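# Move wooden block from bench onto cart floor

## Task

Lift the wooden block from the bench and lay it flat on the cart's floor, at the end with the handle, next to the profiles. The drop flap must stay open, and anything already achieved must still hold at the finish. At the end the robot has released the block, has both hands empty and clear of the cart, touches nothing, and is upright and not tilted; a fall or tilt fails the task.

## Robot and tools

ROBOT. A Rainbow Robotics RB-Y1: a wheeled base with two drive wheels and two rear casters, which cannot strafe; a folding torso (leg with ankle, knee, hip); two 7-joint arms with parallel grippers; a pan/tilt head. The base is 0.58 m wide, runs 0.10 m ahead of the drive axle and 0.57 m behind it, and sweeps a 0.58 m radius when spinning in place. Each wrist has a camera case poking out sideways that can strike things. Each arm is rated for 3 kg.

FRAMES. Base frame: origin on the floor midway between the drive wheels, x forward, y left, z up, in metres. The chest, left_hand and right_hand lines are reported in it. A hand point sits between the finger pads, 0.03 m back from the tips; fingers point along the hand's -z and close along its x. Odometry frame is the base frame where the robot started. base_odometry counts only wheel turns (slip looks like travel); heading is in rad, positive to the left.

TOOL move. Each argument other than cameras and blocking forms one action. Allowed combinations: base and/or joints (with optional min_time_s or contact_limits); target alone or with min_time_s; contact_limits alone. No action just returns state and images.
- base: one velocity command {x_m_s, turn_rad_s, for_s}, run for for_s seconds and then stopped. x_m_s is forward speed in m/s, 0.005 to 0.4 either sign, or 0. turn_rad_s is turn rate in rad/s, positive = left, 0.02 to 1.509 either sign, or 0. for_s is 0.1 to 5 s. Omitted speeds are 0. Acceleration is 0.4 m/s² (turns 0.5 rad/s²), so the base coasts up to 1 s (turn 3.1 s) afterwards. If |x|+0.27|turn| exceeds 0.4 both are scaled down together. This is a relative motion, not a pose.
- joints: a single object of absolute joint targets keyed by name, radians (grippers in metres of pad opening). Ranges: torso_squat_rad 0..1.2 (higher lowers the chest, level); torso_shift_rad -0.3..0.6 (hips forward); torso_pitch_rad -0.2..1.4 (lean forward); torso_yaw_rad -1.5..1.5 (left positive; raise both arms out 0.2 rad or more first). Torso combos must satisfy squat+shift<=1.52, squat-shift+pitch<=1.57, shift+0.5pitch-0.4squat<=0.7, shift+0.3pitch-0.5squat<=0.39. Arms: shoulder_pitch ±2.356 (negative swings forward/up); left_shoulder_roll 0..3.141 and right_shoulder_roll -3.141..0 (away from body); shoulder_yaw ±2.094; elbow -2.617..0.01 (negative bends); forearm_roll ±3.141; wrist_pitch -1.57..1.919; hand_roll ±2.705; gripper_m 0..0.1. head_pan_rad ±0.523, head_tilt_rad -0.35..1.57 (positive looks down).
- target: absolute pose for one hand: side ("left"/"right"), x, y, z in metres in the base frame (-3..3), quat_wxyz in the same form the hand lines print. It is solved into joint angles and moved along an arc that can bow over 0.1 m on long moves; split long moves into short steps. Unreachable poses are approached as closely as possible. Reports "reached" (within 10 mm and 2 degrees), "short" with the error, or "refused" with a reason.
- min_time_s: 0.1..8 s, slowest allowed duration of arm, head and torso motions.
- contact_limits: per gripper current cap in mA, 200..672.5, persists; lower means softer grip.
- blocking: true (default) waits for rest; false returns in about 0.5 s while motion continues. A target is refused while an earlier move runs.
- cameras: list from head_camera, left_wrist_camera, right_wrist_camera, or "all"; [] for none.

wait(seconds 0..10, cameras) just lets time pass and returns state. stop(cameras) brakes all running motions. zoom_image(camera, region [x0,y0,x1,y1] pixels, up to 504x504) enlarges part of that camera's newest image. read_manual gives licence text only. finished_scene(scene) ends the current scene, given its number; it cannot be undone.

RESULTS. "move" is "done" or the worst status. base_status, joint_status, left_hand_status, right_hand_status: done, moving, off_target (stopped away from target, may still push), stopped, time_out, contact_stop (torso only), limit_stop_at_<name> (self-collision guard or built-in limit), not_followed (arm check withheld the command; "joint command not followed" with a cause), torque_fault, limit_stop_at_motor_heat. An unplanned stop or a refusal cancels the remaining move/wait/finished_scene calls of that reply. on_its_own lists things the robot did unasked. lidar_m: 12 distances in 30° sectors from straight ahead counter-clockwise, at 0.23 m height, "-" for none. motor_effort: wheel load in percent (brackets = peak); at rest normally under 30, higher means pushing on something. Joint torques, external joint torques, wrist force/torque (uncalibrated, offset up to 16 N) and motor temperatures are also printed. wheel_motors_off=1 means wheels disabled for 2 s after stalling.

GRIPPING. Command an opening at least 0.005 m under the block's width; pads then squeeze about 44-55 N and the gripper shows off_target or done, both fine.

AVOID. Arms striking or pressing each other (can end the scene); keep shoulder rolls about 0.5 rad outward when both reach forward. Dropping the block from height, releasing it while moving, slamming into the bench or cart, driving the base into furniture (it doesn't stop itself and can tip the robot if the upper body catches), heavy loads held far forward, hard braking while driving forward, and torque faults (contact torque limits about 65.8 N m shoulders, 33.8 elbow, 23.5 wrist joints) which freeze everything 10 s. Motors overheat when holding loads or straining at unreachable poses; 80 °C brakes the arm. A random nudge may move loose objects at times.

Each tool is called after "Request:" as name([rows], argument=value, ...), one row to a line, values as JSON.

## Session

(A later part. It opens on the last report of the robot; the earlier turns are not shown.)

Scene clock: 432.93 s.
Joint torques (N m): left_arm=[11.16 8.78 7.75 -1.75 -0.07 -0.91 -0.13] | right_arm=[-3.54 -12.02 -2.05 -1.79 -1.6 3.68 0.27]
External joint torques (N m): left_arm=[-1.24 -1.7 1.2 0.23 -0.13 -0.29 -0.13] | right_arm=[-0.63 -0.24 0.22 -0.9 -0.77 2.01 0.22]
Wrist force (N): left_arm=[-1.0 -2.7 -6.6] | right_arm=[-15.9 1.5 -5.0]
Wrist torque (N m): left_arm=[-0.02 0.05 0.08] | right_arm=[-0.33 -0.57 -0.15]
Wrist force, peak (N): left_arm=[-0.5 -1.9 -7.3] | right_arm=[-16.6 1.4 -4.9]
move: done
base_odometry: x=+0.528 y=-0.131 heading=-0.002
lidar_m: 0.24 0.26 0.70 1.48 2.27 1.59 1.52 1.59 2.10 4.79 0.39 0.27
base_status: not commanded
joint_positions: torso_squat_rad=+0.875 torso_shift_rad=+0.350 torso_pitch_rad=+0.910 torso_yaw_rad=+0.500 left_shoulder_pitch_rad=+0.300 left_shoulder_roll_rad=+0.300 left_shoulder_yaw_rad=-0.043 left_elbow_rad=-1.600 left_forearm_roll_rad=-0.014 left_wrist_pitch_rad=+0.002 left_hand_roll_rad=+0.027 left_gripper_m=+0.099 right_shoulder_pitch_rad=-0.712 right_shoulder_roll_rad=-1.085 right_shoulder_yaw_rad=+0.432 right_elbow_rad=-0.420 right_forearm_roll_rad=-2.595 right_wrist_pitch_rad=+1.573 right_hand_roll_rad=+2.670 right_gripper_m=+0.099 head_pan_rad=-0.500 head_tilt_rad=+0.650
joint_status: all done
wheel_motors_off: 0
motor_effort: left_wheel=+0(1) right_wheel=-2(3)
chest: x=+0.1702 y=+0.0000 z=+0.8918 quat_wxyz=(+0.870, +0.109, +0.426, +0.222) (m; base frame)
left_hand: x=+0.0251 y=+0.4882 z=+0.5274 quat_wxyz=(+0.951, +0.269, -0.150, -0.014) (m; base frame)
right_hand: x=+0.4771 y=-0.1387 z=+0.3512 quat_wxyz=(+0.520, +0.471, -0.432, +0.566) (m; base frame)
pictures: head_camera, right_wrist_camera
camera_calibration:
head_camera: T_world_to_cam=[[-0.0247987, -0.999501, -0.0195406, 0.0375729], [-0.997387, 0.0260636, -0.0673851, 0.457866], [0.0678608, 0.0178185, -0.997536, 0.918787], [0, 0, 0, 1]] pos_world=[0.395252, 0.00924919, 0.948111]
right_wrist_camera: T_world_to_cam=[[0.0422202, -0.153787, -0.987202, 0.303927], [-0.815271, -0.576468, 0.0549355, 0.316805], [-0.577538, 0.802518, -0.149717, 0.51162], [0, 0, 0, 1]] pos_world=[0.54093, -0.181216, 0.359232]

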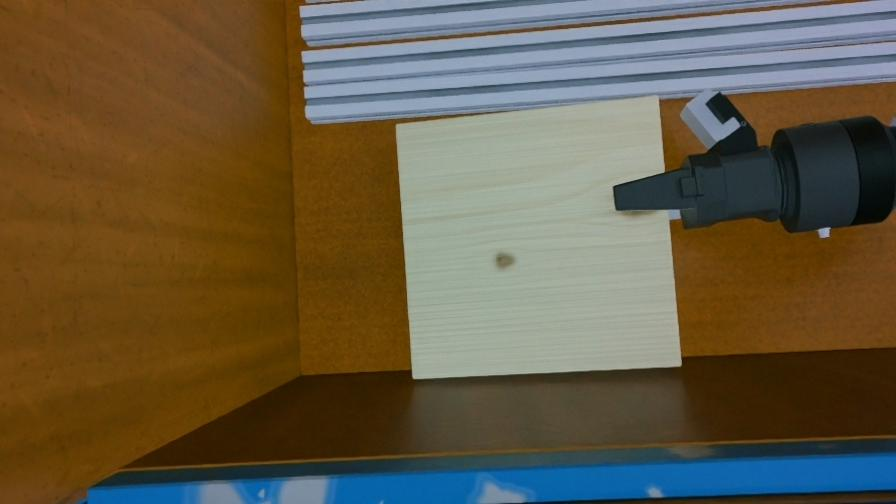

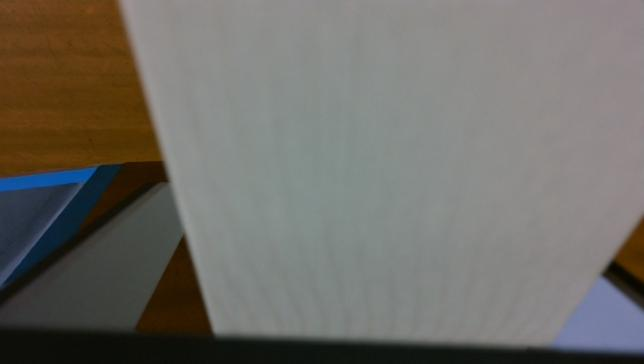

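Request:
move(joints={"torso_squat_rad":0.885}, min_time_s=1)

Request:
move(target={"side":"right","x":0.478,"y":-0.164,"z":0.351,"quat_wxyz":[0.5170,0.4743,-0.4338,0.5652]}, min_time_s=1.5, cameras=["head_camera","right_wrist_camera"])

Scene clock: 435.47 s.
Joint torques (N m): left_arm=[11.19 8.99 7.85 -1.8 0.02 -0.92 -0.01] | right_arm=[-3.27 -11.6 -1.95 -2.82 -1.57 4.1 0.22]
External joint torques (N m): left_arm=[-1.21 -1.49 1.3 0.17 -0.04 -0.3 0] | right_arm=[-0.36 0.17 0.31 -1.94 -0.74 2.42 0.17]
Wrist force (N): left_arm=[-0.4 -2.0 -6.6] | right_arm=[-16.2 -0.3 2.2]
Wrist torque (N m): left_arm=[-0.06 0.13 0.10] | right_arm=[-0.27 -0.23 -0.10]
Wrist force, peak (N): left_arm=[-1.1 -1.8 -7.7] | right_arm=[-17.6 0.1 2.0]
move: done
base_odometry: x=+0.528 y=-0.131 heading=-0.002
lidar_m: 0.24 0.27 0.71 1.47 2.27 1.60 1.52 1.58 2.09 4.79 0.39 0.27
base_status: not commanded
joint_positions: torso_squat_rad=+0.885 torso_shift_rad=+0.350 torso_pitch_rad=+0.910 torso_yaw_rad=+0.500 left_shoulder_pitch_rad=+0.300 left_shoulder_roll_rad=+0.300 left_shoulder_yaw_rad=-0.043 left_elbow_rad=-1.600 left_forearm_roll_rad=-0.014 left_wrist_pitch_rad=+0.002 left_hand_roll_rad=+0.027 left_gripper_m=+0.099 right_shoulder_pitch_rad=-0.712 right_shoulder_roll_rad=-1.085 right_shoulder_yaw_rad=+0.432 right_elbow_rad=-0.420 right_forearm_roll_rad=-2.595 right_wrist_pitch_rad=+1.573 right_hand_roll_rad=+2.670 right_gripper_m=+0.099 head_pan_rad=-0.500 head_tilt_rad=+0.650
joint_status: all done
wheel_motors_off: 0
motor_effort: left_wheel=+0(2) right_wheel=-1(4)
chest: x=+0.1684 y=+0.0000 z=+0.8868 quat_wxyz=(+0.870, +0.109, +0.426, +0.222) (m; base frame)
left_hand: x=+0.0232 y=+0.4882 z=+0.5223 quat_wxyz=(+0.951, +0.269, -0.150, -0.014) (m; base frame)
right_hand: x=+0.4752 y=-0.1388 z=+0.3460 quat_wxyz=(+0.520, +0.471, -0.432, +0.566) (m; base frame)
pictures: none

Scene clock: 437.30 s.
Joint torques (N m): left_arm=[11.45 9.13 7.71 -1.67 -0.04 -0.89 -0.03] | right_arm=[-5.56 -17.64 -4.94 0.36 -1.67 3.7 0.32]
External joint torques (N m): left_arm=[-0.96 -1.35 1.15 0.31 -0.1 -0.27 -0.02] | right_arm=[-2.7 -5.18 -3.15 0.51 -0.91 2.01 0.27]
Wrist force (N): left_arm=[-1.8 -1.8 -7.6] | right_arm=[-16.5 2.9 -6.7]
Wrist torque (N m): left_arm=[-0.16 -0.03 0.12] | right_arm=[-0.27 -0.64 -0.32]
Wrist force, peak (N): left_arm=[-1.8 -1.8 -7.6] | right_arm=[-16.5 2.1 -7.0]
move: done
base_odometry: x=+0.528 y=-0.131 heading=-0.002
lidar_m: 0.25 0.27 0.70 1.47 2.26 1.60 1.51 1.59 2.10 4.80 0.39 0.26
base_status: not commanded
joint_positions: torso_squat_rad=+0.885 torso_shift_rad=+0.350 torso_pitch_rad=+0.910 torso_yaw_rad=+0.500 left_shoulder_pitch_rad=+0.300 left_shoulder_roll_rad=+0.300 left_shoulder_yaw_rad=-0.043 left_elbow_rad=-1.600 left_forearm_roll_rad=-0.014 left_wrist_pitch_rad=+0.002 left_hand_roll_rad=+0.027 left_gripper_m=+0.099 right_shoulder_pitch_rad=-0.764 right_shoulder_roll_rad=-1.087 right_shoulder_yaw_rad=+0.414 right_elbow_rad=-0.267 right_forearm_roll_rad=-2.547 right_wrist_pitch_rad=+1.681 right_hand_roll_rad=+2.705 right_gripper_m=+0.099 head_pan_rad=-0.500 head_tilt_rad=+0.650
joint_status: all done
wheel_motors_off: 0
motor_effort: left_wheel=+1(1) right_wheel=-3(3)
chest: x=+0.1684 y=+0.0000 z=+0.8868 quat_wxyz=(+0.870, +0.109, +0.426, +0.222) (m; base frame)
left_hand: x=+0.0232 y=+0.4882 z=+0.5223 quat_wxyz=(+0.951, +0.269, -0.150, -0.014) (m; base frame)
right_hand: x=+0.4770 y=-0.1634 z=+0.3510 quat_wxyz=(+0.523, +0.467, -0.430, +0.568) (m; base frame)
right_hand_status: reached (checked arc, as near as the solve gets, planned for 1.5 s): 1 mm and 1.2 deg off.
pictures: head_camera, right_wrist_camera
camera_calibration:
head_camera: T_world_to_cam=[[-0.0247955, -0.9995, -0.0196381, 0.037519], [-0.997393, 0.0260652, -0.0672828, 0.455634], [0.067761, 0.0179186, -0.997541, 0.913865], [0, 0, 0, 1]] pos_world=[0.393452, 0.00924894, 0.943011]
right_wrist_camera: T_world_to_cam=[[0.0423323, -0.164845, -0.985411, 0.297507], [-0.816956, -0.573482, 0.0608393, 0.301689], [-0.575144, 0.802462, -0.158948, 0.533381], [0, 0, 0, 1]] pos_world=[0.540643, -0.205962, 0.359591]

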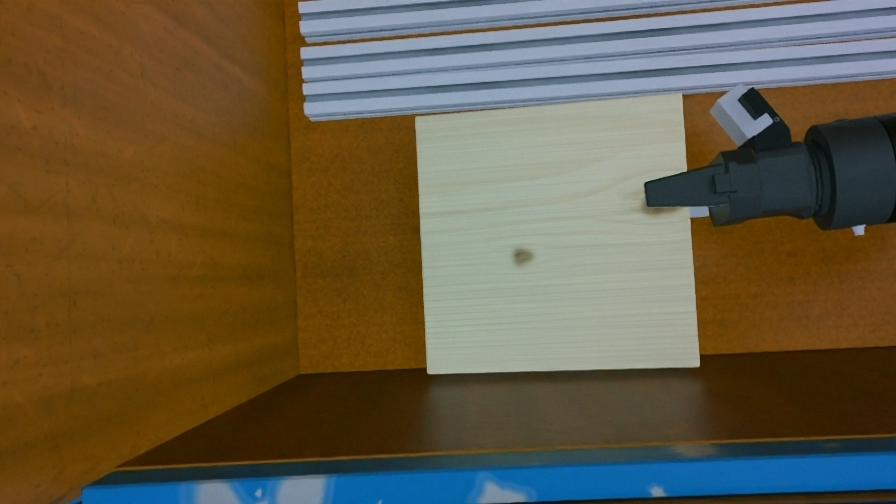

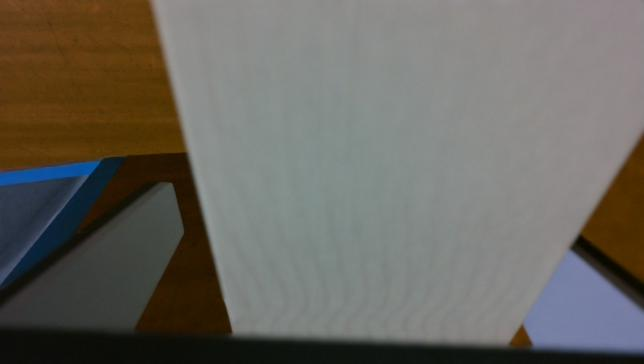

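Request:
move(joints={"torso_yaw_rad":0.43,"torso_squat_rad":0.9}, min_time_s=0.3, cameras=["head_camera","right_wrist_camera"])

Scene clock: 447.03 s.
Joint torques (N m): left_arm=[11.78 7.92 7.13 -1.86 0.07 -0.86 0] | right_arm=[-0.72 -12.83 -3.38 0.14 -0.94 1.95 0.32]
External joint torques (N m): left_arm=[-1.05 -1.66 1.17 0.16 0.01 -0.23 0] | right_arm=[1.56 0.73 -1.54 -0.1 -0.21 0.28 0.27]
Wrist force (N): left_arm=[-0.9 -2.3 -6.6] | right_arm=[-5.4 1.3 -0.6]
Wrist torque (N m): left_arm=[-0.07 0.11 0.13] | right_arm=[-0.23 -0.22 -0.22]
Wrist force, peak (N): left_arm=[-1.7 -2.4 -7.3] | right_arm=[-16.6 3.1 -6.5]
move: done
base_odometry: x=+0.528 y=-0.131 heading=-0.002
lidar_m: 0.25 0.26 0.71 1.48 2.25 1.59 1.52 1.58 2.09 4.81 0.38 0.26
base_status: not commanded
joint_positions: torso_squat_rad=+0.900 torso_shift_rad=+0.350 torso_pitch_rad=+0.910 torso_yaw_rad=+0.430 left_shoulder_pitch_rad=+0.300 left_shoulder_roll_rad=+0.300 left_shoulder_yaw_rad=-0.043 left_elbow_rad=-1.600 left_forearm_roll_rad=-0.014 left_wrist_pitch_rad=+0.002 left_hand_roll_rad=+0.027 left_gripper_m=+0.099 right_shoulder_pitch_rad=-0.765 right_shoulder_roll_rad=-1.089 right_shoulder_yaw_rad=+0.413 right_elbow_rad=-0.267 right_forearm_roll_rad=-2.547 right_wrist_pitch_rad=+1.681 right_hand_roll_rad=+2.705 right_gripper_m=+0.099 head_pan_rad=-0.500 head_tilt_rad=+0.650
joint_status: all done
wheel_motors_off: 0
motor_effort: left_wheel=+1(3) right_wheel=-7(8)
chest: x=+0.1655 y=+0.0001 z=+0.8792 quat_wxyz=(+0.878, +0.094, +0.429, +0.192) (m; base frame)
left_hand: x=+0.0411 y=+0.4731 z=+0.4880 quat_wxyz=(+0.958, +0.239, -0.157, -0.030) (m; base frame)
right_hand: x=+0.4673 y=-0.2062 z=+0.3542 quat_wxyz=(+0.548, +0.442, -0.425, +0.569) (m; base frame)
pictures: head_camera, right_wrist_camera
camera_calibration:
head_camera: T_world_to_cam=[[-0.0675861, -0.997072, 0.0357792, -0.00424016], [-0.995412, 0.0649524, -0.0702586, 0.454531], [0.0677289, -0.0403636, -0.996887, 0.905905], [0, 0, 0, 1]] pos_world=[0.390803, 0.00281492, 0.935171]
right_wrist_camera: T_world_to_cam=[[0.0362277, -0.221118, -0.974574, 0.281436], [-0.84113, -0.533336, 0.0897394, 0.27829], [-0.539618, 0.816492, -0.20531, 0.565442], [0, 0, 0, 1]] pos_world=[0.529005, -0.251027, 0.365398]

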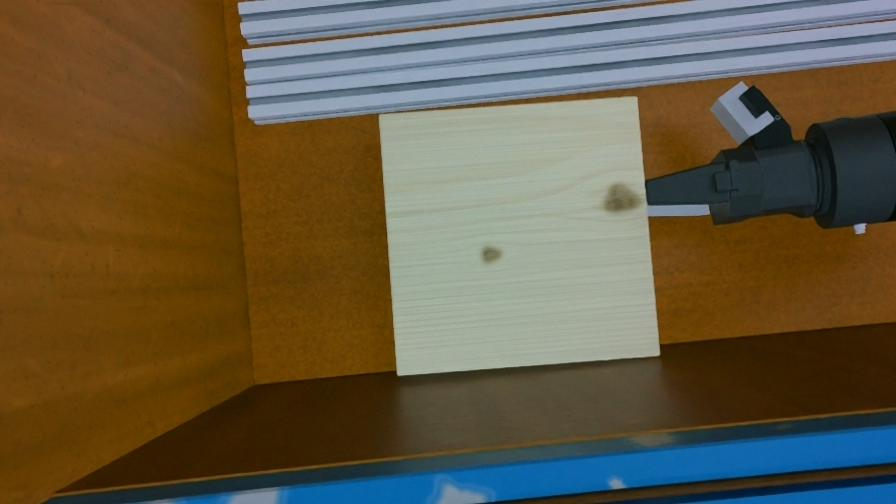

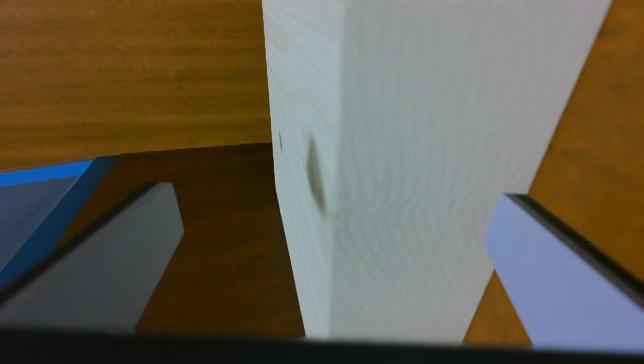

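Request:
move(joints={"torso_yaw_rad":0.36,"torso_squat_rad":0.905}, min_time_s=0.5, cameras=["head_camera","right_wrist_camera"])

Scene clock: 450.10 s.
Joint torques (N m): left_arm=[11.93 7.03 6.25 -2.19 -0.1 -0.88 0.04] | right_arm=[12.88 0.04 -0.08 0.37 -0.79 1.73 0.4]
External joint torques (N m): left_arm=[-1.22 -1.62 0.91 -0.06 -0.15 -0.22 0.05] | right_arm=[14.72 14.76 1.84 -0.24 -0.07 0.09 0.35]
Wrist force (N): left_arm=[-1.4 -1.4 -6.7] | right_arm=[-5.8 1.2 -1.0]
Wrist torque (N m): left_arm=[-0.14 0.03 0.07] | right_arm=[-0.17 -0.23 -0.26]
Wrist force, peak (N): left_arm=[-0.9 -1.5 -8.6] | right_arm=[-6.4 2.5 -0.6]
move: done
base_odometry: x=+0.528 y=-0.131 heading=-0.001
lidar_m: 0.24 0.26 0.36 1.47 2.24 1.58 1.51 1.58 2.08 4.77 0.40 0.27
base_status: not commanded
joint_positions: torso_squat_rad=+0.905 torso_shift_rad=+0.349 torso_pitch_rad=+0.907 torso_yaw_rad=+0.360 left_shoulder_pitch_rad=+0.300 left_shoulder_roll_rad=+0.300 left_shoulder_yaw_rad=-0.043 left_elbow_rad=-1.600 left_forearm_roll_rad=-0.014 left_wrist_pitch_rad=+0.002 left_hand_roll_rad=+0.027 left_gripper_m=+0.099 right_shoulder_pitch_rad=-0.768 right_shoulder_roll_rad=-1.092 right_shoulder_yaw_rad=+0.412 right_elbow_rad=-0.267 right_forearm_roll_rad=-2.547 right_wrist_pitch_rad=+1.681 right_hand_roll_rad=+2.705 right_gripper_m=+0.099 head_pan_rad=-0.500 head_tilt_rad=+0.650
joint_status: all done
wheel_motors_off: 0
motor_effort: left_wheel=+18(24) right_wheel=-28(46)
chest: x=+0.1636 y=+0.0004 z=+0.8773 quat_wxyz=(+0.884, +0.078, +0.431, +0.161) (m; base frame)
left_hand: x=+0.0598 y=+0.4558 z=+0.4600 quat_wxyz=(+0.963, +0.209, -0.164, -0.045) (m; base frame)
right_hand: x=+0.4597 y=-0.2481 z=+0.3668 quat_wxyz=(+0.571, +0.415, -0.420, +0.571) (m; base frame)
pictures: head_camera, right_wrist_camera
camera_calibration:
head_camera: T_world_to_cam=[[-0.10963, -0.989816, 0.0908062, -0.0453686], [-0.991686, 0.102728, -0.0774981, 0.458235], [0.0673805, -0.0985474, -0.992849, 0.90072], [0, 0, 0, 1]] pos_world=[0.388761, -0.00321644, 0.93391]
right_wrist_camera: T_world_to_cam=[[0.0330084, -0.277694, -0.960102, 0.266833], [-0.863914, -0.49096, 0.112301, 0.261301], [-0.502557, 0.825738, -0.25611, 0.602006], [0, 0, 0, 1]] pos_world=[0.519477, -0.294713, 0.381022]

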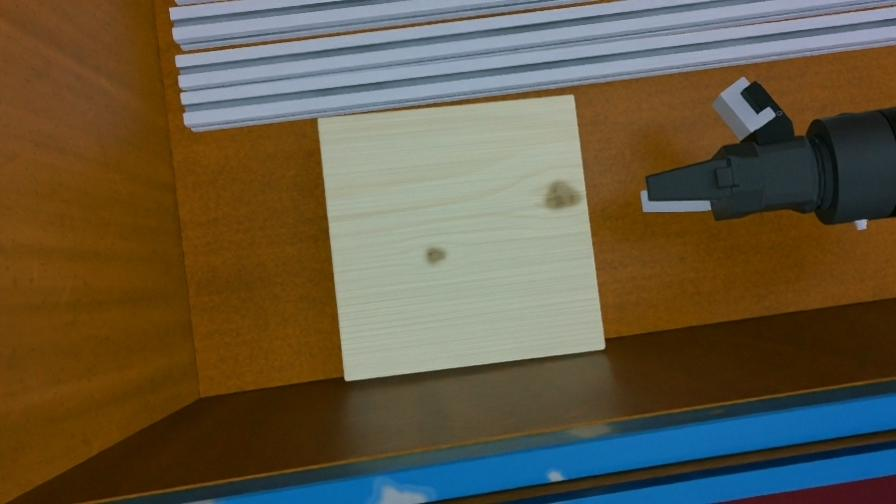

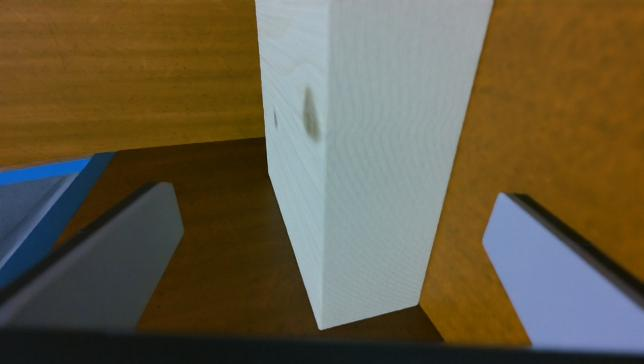

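Request:
move(joints={"torso_squat_rad":0.7,"torso_shift_rad":0.3}, min_time_s=1.5)

Request:
move(target={"side":"right","x":0.45,"y":-0.33,"z":0.62,"quat_wxyz":[0.5845,0.3689,-0.3375,0.6390]}, min_time_s=1.5, cameras=["head_camera"])

Scene clock: 453.37 s.
Joint torques (N m): left_arm=[11.79 7.34 6.41 -2.11 -0.03 -0.85 -0.02] | right_arm=[-0.54 -13.14 -0.67 0.84 -0.82 1.85 0.32]
External joint torques (N m): left_arm=[-1.4 -1.32 1.07 -0.02 -0.08 -0.2 -0.01] | right_arm=[1.17 1.46 1.22 0.21 -0.11 0.2 0.27]
Wrist force (N): left_arm=[-0.8 -1.5 -7.3] | right_arm=[-6.3 1.8 -1.0]
Wrist torque (N m): left_arm=[-0.08 0.13 0.10] | right_arm=[-0.28 -0.31 -0.26]
Wrist force, peak (N): left_arm=[-1.2 -1.2 -8.0] | right_arm=[-6.5 2.4 -0.9]
move: done
base_odometry: x=+0.528 y=-0.131 heading=-0.002
lidar_m: 0.24 0.26 0.36 1.46 2.26 1.60 1.51 1.57 2.11 4.80 0.38 0.26
base_status: not commanded
joint_positions: torso_squat_rad=+0.700 torso_shift_rad=+0.300 torso_pitch_rad=+0.910 torso_yaw_rad=+0.360 left_shoulder_pitch_rad=+0.300 left_shoulder_roll_rad=+0.300 left_shoulder_yaw_rad=-0.043 left_elbow_rad=-1.600 left_forearm_roll_rad=-0.014 left_wrist_pitch_rad=+0.002 left_hand_roll_rad=+0.027 left_gripper_m=+0.099 right_shoulder_pitch_rad=-0.765 right_shoulder_roll_rad=-1.089 right_shoulder_yaw_rad=+0.413 right_elbow_rad=-0.267 right_forearm_roll_rad=-2.547 right_wrist_pitch_rad=+1.681 right_hand_roll_rad=+2.705 right_gripper_m=+0.099 head_pan_rad=-0.500 head_tilt_rad=+0.650
joint_status: all done
wheel_motors_off: 0
motor_effort: left_wheel=+1(18) right_wheel=-4(29)
chest: x=+0.1745 y=+0.0001 z=+0.9819 quat_wxyz=(+0.884, +0.079, +0.432, +0.161) (m; base frame)
left_hand: x=+0.0699 y=+0.4557 z=+0.5651 quat_wxyz=(+0.963, +0.209, -0.162, -0.046) (m; base frame)
right_hand: x=+0.4666 y=-0.2477 z=+0.4695 quat_wxyz=(+0.572, +0.418, -0.418, +0.568) (m; base frame)
pictures: none

Scene clock: 455.77 s.
Joint torques (N m): left_arm=[11.91 6.92 6.41 -2.11 -0.04 -1 -0.08] | right_arm=[3.2 5.69 -4.88 1.39 -0.83 1.55 -0.16]
External joint torques (N m): left_arm=[-1.29 -1.74 1.07 -0.02 -0.09 -0.34 -0.07] | right_arm=[0.98 1.71 0.14 0.64 -0.04 0.18 -0.21]
Wrist force (N): left_arm=[-1.1 -1.0 -7.5] | right_arm=[-5.4 1.5 -2.4]
Wrist torque (N m): left_arm=[-0.18 0.04 0.12] | right_arm=[-0.24 -0.26 -0.07]
Wrist force, peak (N): left_arm=[-0.7 -1.4 -7.9] | right_arm=[-6.4 2.2 -1.8]
move: done
base_odometry: x=+0.528 y=-0.131 heading=-0.002
lidar_m: 0.25 0.26 0.37 1.48 2.25 1.59 1.52 1.58 2.10 4.80 0.39 0.27
base_status: not commanded
joint_positions: torso_squat_rad=+0.700 torso_shift_rad=+0.300 torso_pitch_rad=+0.910 torso_yaw_rad=+0.360 left_shoulder_pitch_rad=+0.300 left_shoulder_roll_rad=+0.300 left_shoulder_yaw_rad=-0.043 left_elbow_rad=-1.600 left_forearm_roll_rad=-0.014 left_wrist_pitch_rad=+0.002 left_hand_roll_rad=+0.027 left_gripper_m=+0.099 right_shoulder_pitch_rad=+0.935 right_shoulder_roll_rad=-1.540 right_shoulder_yaw_rad=-0.731 right_elbow_rad=-1.453 right_forearm_roll_rad=-2.911 right_wrist_pitch_rad=+1.245 right_hand_roll_rad=+2.580 right_gripper_m=+0.099 head_pan_rad=-0.500 head_tilt_rad=+0.650
joint_status: all done
wheel_motors_off: 0
motor_effort: left_wheel=+2(3) right_wheel=-2(6)
chest: x=+0.1745 y=+0.0001 z=+0.9819 quat_wxyz=(+0.884, +0.079, +0.432, +0.161) (m; base frame)
left_hand: x=+0.0699 y=+0.4557 z=+0.5651 quat_wxyz=(+0.963, +0.209, -0.162, -0.046) (m; base frame)
right_hand: x=+0.4502 y=-0.3300 z=+0.6201 quat_wxyz=(+0.584, +0.369, -0.338, +0.639) (m; base frame)
right_hand_status: reached (checked arc, planned for 2.0 s): 0 mm and 0.1 deg off.
pictures: head_camera
camera_calibration:
head_camera: T_world_to_cam=[[-0.11034, -0.98976, 0.0905586, -0.0536487], [-0.991794, 0.10373, -0.0747281, 0.474436], [0.0645692, -0.098061, -0.993084, 1.00445], [0, 0, 0, 1]] pos_world=[0.399767, -0.00381464, 1.03782]

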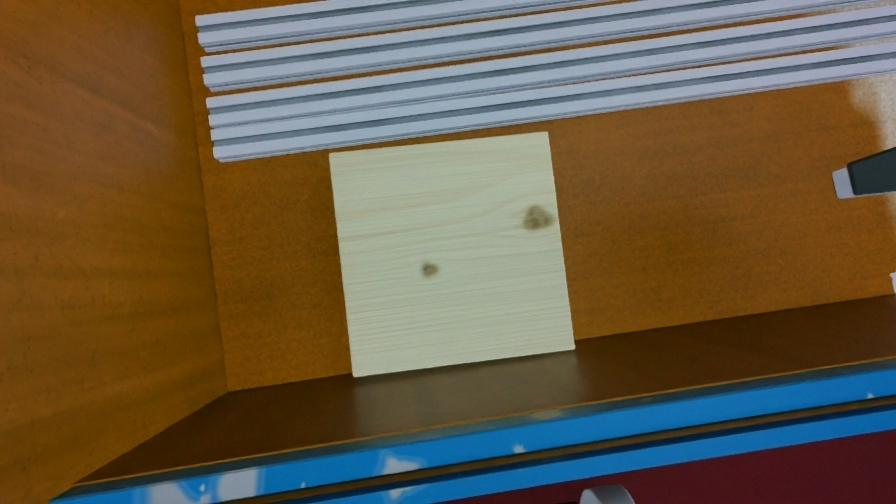

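Request:
move(joints={"torso_squat_rad":0.3,"torso_shift_rad":0.1}, min_time_s=1.5)

Request:
move(target={"side":"right","x":0.40,"y":-0.35,"z":0.92,"quat_wxyz":[0.6327,0.3026,-0.2950,0.6489]}, min_time_s=1.5, cameras=["head_camera"])

Scene clock: 458.93 s.
Joint torques (N m): left_arm=[12.18 6.93 6.33 -2.08 -0.04 -0.92 -0.08] | right_arm=[3.24 5.35 -4.88 1.39 -0.79 1.52 -0.06]
External joint torques (N m): left_arm=[-1.01 -1.73 0.99 0.02 -0.09 -0.26 -0.07] | right_arm=[1.02 1.38 0.15 0.64 0.01 0.15 -0.1]
Wrist force (N): left_arm=[-1.4 -0.6 -6.0] | right_arm=[-5.5 1.8 -2.2]
Wrist torque (N m): left_arm=[-0.25 0.03 0.09] | right_arm=[-0.24 -0.24 -0.03]
Wrist force, peak (N): left_arm=[-1.3 -1.3 -7.8] | right_arm=[-6.1 1.5 -2.6]
move: done
base_odometry: x=+0.528 y=-0.131 heading=-0.002
lidar_m: 0.24 0.27 0.35 1.48 2.26 1.58 1.52 1.58 2.09 4.80 0.39 0.27
base_status: not commanded
joint_positions: torso_squat_rad=+0.300 torso_shift_rad=+0.100 torso_pitch_rad=+0.910 torso_yaw_rad=+0.360 left_shoulder_pitch_rad=+0.300 left_shoulder_roll_rad=+0.300 left_shoulder_yaw_rad=-0.043 left_elbow_rad=-1.600 left_forearm_roll_rad=-0.014 left_wrist_pitch_rad=+0.002 left_hand_roll_rad=+0.027 left_gripper_m=+0.099 right_shoulder_pitch_rad=+0.935 right_shoulder_roll_rad=-1.540 right_shoulder_yaw_rad=-0.731 right_elbow_rad=-1.453 right_forearm_roll_rad=-2.911 right_wrist_pitch_rad=+1.245 right_hand_roll_rad=+2.580 right_gripper_m=+0.099 head_pan_rad=-0.500 head_tilt_rad=+0.650
joint_status: all done
wheel_motors_off: 0
motor_effort: left_wheel=+3(5) right_wheel=-2(6)
chest: x=+0.0830 y=+0.0001 z=+1.1358 quat_wxyz=(+0.884, +0.079, +0.432, +0.161) (m; base frame)
left_hand: x=-0.0215 y=+0.4557 z=+0.7190 quat_wxyz=(+0.963, +0.209, -0.162, -0.046) (m; base frame)
right_hand: x=+0.3587 y=-0.3299 z=+0.7740 quat_wxyz=(+0.584, +0.369, -0.338, +0.639) (m; base frame)
pictures: none

Scene clock: 460.77 s.
Joint torques (N m): left_arm=[12.08 7.08 6.27 -2.02 0.03 -0.81 -0.04] | right_arm=[4.35 11.37 -9.21 1.33 -1.21 0.63 -0.08]
External joint torques (N m): left_arm=[-1.11 -1.57 0.93 0.07 -0.02 -0.15 -0.03] | right_arm=[1.07 2.39 -0.74 -0.12 -0.03 0.04 -0.12]
Wrist force (N): left_arm=[-1.1 -1.4 -6.9] | right_arm=[-4.8 1.8 -3.5]
Wrist torque (N m): left_arm=[-0.12 0.10 0.09] | right_arm=[-0.23 -0.19 -0.04]
Wrist force, peak (N): left_arm=[-0.7 -1.8 -7.7] | right_arm=[-5.7 1.8 -2.9]
move: done
base_odometry: x=+0.528 y=-0.131 heading=-0.002
lidar_m: 0.24 0.26 0.36 1.47 2.26 1.59 1.52 1.59 2.09 4.79 0.39 0.27
base_status: not commanded
joint_positions: torso_squat_rad=+0.300 torso_shift_rad=+0.100 torso_pitch_rad=+0.910 torso_yaw_rad=+0.360 left_shoulder_pitch_rad=+0.300 left_shoulder_roll_rad=+0.300 left_shoulder_yaw_rad=-0.043 left_elbow_rad=-1.600 left_forearm_roll_rad=-0.014 left_wrist_pitch_rad=+0.002 left_hand_roll_rad=+0.027 left_gripper_m=+0.099 right_shoulder_pitch_rad=+1.221 right_shoulder_roll_rad=-1.203 right_shoulder_yaw_rad=-1.514 right_elbow_rad=-1.756 right_forearm_roll_rad=-2.678 right_wrist_pitch_rad=+1.340 right_hand_roll_rad=+2.025 right_gripper_m=+0.099 head_pan_rad=-0.500 head_tilt_rad=+0.650
joint_status: all done
wheel_motors_off: 0
motor_effort: left_wheel=+2(4) right_wheel=-1(3)
chest: x=+0.0830 y=+0.0001 z=+1.1358 quat_wxyz=(+0.884, +0.079, +0.432, +0.161) (m; base frame)
left_hand: x=-0.0215 y=+0.4557 z=+0.7190 quat_wxyz=(+0.963, +0.209, -0.162, -0.046) (m; base frame)
right_hand: x=+0.4001 y=-0.3500 z=+0.9200 quat_wxyz=(+0.632, +0.303, -0.295, +0.649) (m; base frame)
right_hand_status: reached (checked arc, planned for 1.5 s): 0 mm and 0.1 deg off.
pictures: head_camera
camera_calibration:
head_camera: T_world_to_cam=[[-0.110348, -0.98976, 0.0905472, -0.0776746], [-0.991787, 0.103729, -0.0748274, 0.395311], [0.0646687, -0.0980606, -0.993077, 1.16326], [0, 0, 0, 1]] pos_world=[0.308267, -0.00381464, 1.19182]

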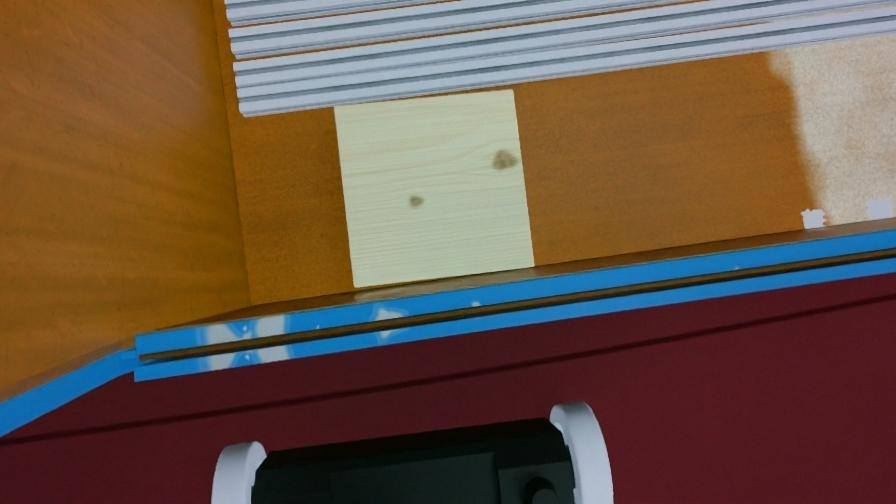

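Request:
move(base={"x_m_s":-0.2,"for_s":2.4}, cameras=["head_camera"])

Request:
move(joints={"torso_pitch_rad":0.2,"torso_yaw_rad":0.0,"torso_shift_rad":0.0,"head_tilt_rad":0.7,"head_pan_rad":-0.1}, cameras=["head_camera"])

Scene clock: 465.30 s.
Joint torques (N m): left_arm=[11.97 6.88 6.56 -1.95 -0.12 -0.79 -0.05] | right_arm=[4.34 10.94 -8.83 1.42 -1.3 0.67 0.12]
External joint torques (N m): left_arm=[-1.22 -1.78 1.21 0.15 -0.17 -0.13 -0.04] | right_arm=[1.05 1.96 -0.35 -0.03 -0.11 0.08 0.08]
Wrist force (N): left_arm=[-0.6 -1.3 -6.9] | right_arm=[-4.9 1.4 -3.6]
Wrist torque (N m): left_arm=[-0.10 0.18 0.11] | right_arm=[-0.18 -0.20 -0.04]
Wrist force, peak (N): left_arm=[-1.6 -1.9 -7.7] | right_arm=[-5.6 2.0 -3.3]
move: done
base_odometry: x=+0.048 y=-0.130 heading=-0.003
lidar_m: 0.73 0.76 1.67 4.78 1.55 1.09 1.04 1.08 1.45 3.54 1.09 0.77
base_status: done (sent for 2.4 of 2.4 s)
joint_positions: torso_squat_rad=+0.300 torso_shift_rad=+0.100 torso_pitch_rad=+0.910 torso_yaw_rad=+0.360 left_shoulder_pitch_rad=+0.300 left_shoulder_roll_rad=+0.300 left_shoulder_yaw_rad=-0.043 left_elbow_rad=-1.600 left_forearm_roll_rad=-0.014 left_wrist_pitch_rad=+0.002 left_hand_roll_rad=+0.027 left_gripper_m=+0.099 right_shoulder_pitch_rad=+1.221 right_shoulder_roll_rad=-1.203 right_shoulder_yaw_rad=-1.514 right_elbow_rad=-1.756 right_forearm_roll_rad=-2.678 right_wrist_pitch_rad=+1.340 right_hand_roll_rad=+2.025 right_gripper_m=+0.099 head_pan_rad=-0.500 head_tilt_rad=+0.650
joint_status: not commanded
wheel_motors_off: 0
motor_effort: left_wheel=-15(26) right_wheel=+15(33)
chest: x=+0.0831 y=+0.0001 z=+1.1358 quat_wxyz=(+0.884, +0.079, +0.432, +0.161) (m; base frame)
left_hand: x=-0.0215 y=+0.4557 z=+0.7190 quat_wxyz=(+0.963, +0.209, -0.162, -0.046) (m; base frame)
right_hand: x=+0.4001 y=-0.3500 z=+0.9200 quat_wxyz=(+0.632, +0.303, -0.295, +0.649) (m; base frame)
pictures: head_camera
camera_calibration:
head_camera: T_world_to_cam=[[-0.110348, -0.98976, 0.0905472, -0.0776746], [-0.991787, 0.103729, -0.0748274, 0.395311], [0.0646687, -0.0980606, -0.993077, 1.16326], [0, 0, 0, 1]] pos_world=[0.308267, -0.00381464, 1.19182]

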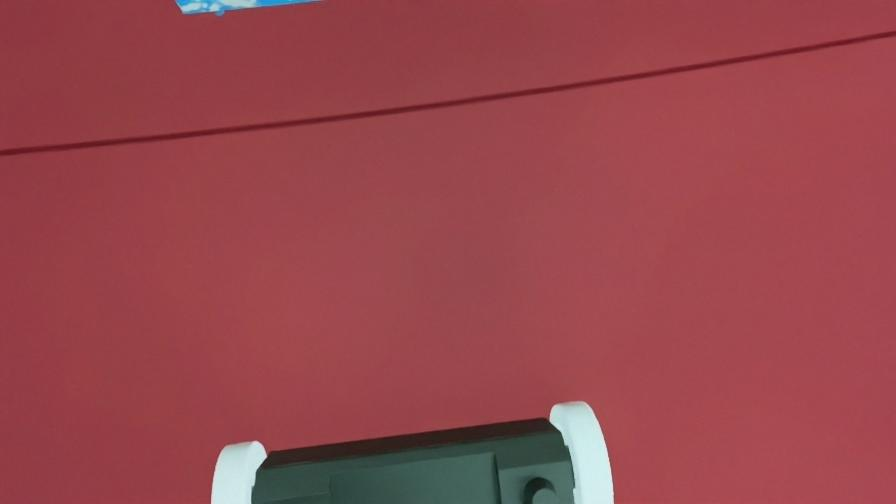

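Scene clock: 468.47 s.
Joint torques (N m): left_arm=[-1.12 3.92 4.42 -8.54 0.05 -1.99 0.02] | right_arm=[3.65 -1.81 -10.14 1.98 -1.33 -0.68 0.01]
External joint torques (N m): left_arm=[0.2 -1.38 0.95 0.07 0 -0.25 0.06] | right_arm=[0.95 1.68 -0.22 0.03 -0.04 0.07 -0.01]
Wrist force (N): left_arm=[-4.6 0.3 -4.9] | right_arm=[-3.0 5.4 -2.6]
Wrist torque (N m): left_arm=[-0.30 -0.14 0.13] | right_arm=[-0.39 -0.05 -0.07]
Wrist force, peak (N): left_arm=[-1.8 -0.4 -7.7] | right_arm=[-3.0 6.3 -3.0]
move: done
base_odometry: x=+0.048 y=-0.130 heading=-0.003
lidar_m: 0.73 0.75 1.67 4.78 1.54 1.09 1.04 1.09 1.44 3.54 1.10 0.77
base_status: not commanded
joint_positions: torso_squat_rad=+0.300 torso_shift_rad=+0.000 torso_pitch_rad=+0.200 torso_yaw_rad=+0.000 left_shoulder_pitch_rad=+0.300 left_shoulder_roll_rad=+0.300 left_shoulder_yaw_rad=-0.043 left_elbow_rad=-1.600 left_forearm_roll_rad=-0.014 left_wrist_pitch_rad=+0.002 left_hand_roll_rad=+0.027 left_gripper_m=+0.099 right_shoulder_pitch_rad=+1.221 right_shoulder_roll_rad=-1.202 right_shoulder_yaw_rad=-1.514 right_elbow_rad=-1.756 right_forearm_roll_rad=-2.678 right_wrist_pitch_rad=+1.340 right_hand_roll_rad=+2.025 right_gripper_m=+0.099 head_pan_rad=-0.100 head_tilt_rad=+0.700
joint_status: all done
wheel_motors_off: 0
motor_effort: left_wheel=-16(16) right_wheel=+19(21)
chest: x=-0.1666 y=+0.0001 z=+1.2525 quat_wxyz=(+0.995, +0.000, +0.100, +0.000) (m; base frame)
left_hand: x=+0.1666 y=+0.3332 z=+0.8398 quat_wxyz=(+0.846, +0.093, -0.515, -0.102) (m; base frame)
right_hand: x=+0.0708 y=-0.4561 z=+1.3247 quat_wxyz=(+0.610, -0.047, -0.474, +0.634) (m; base frame)
pictures: head_camera
camera_calibration:
head_camera: T_world_to_cam=[[-0.105317, -0.99438, -0.0108036, 0.00368221], [-0.740915, 0.0857091, -0.666107, 0.935664], [0.66329, -0.062148, -0.745778, 1.09204], [0, 0, 0, 1]] pos_world=[-0.0307074, -0.00866501, 1.43771]

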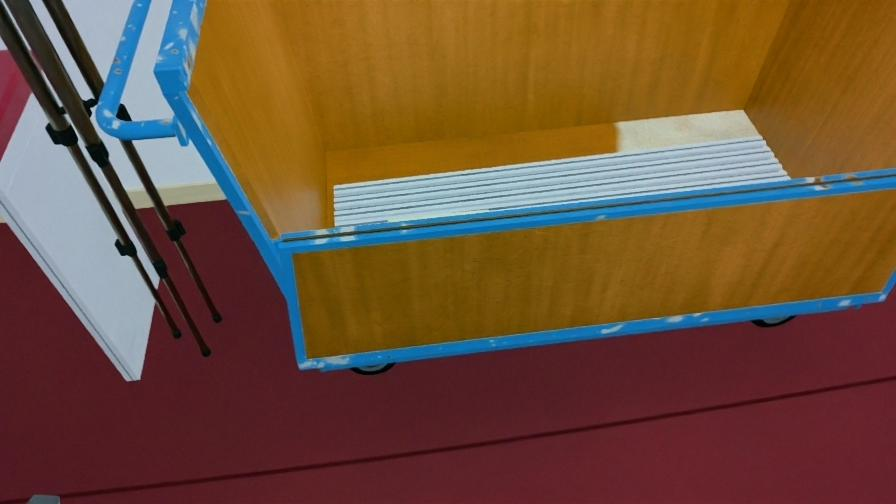

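Request:
finished_scene(scene=2)

The scene is finished: the task was done.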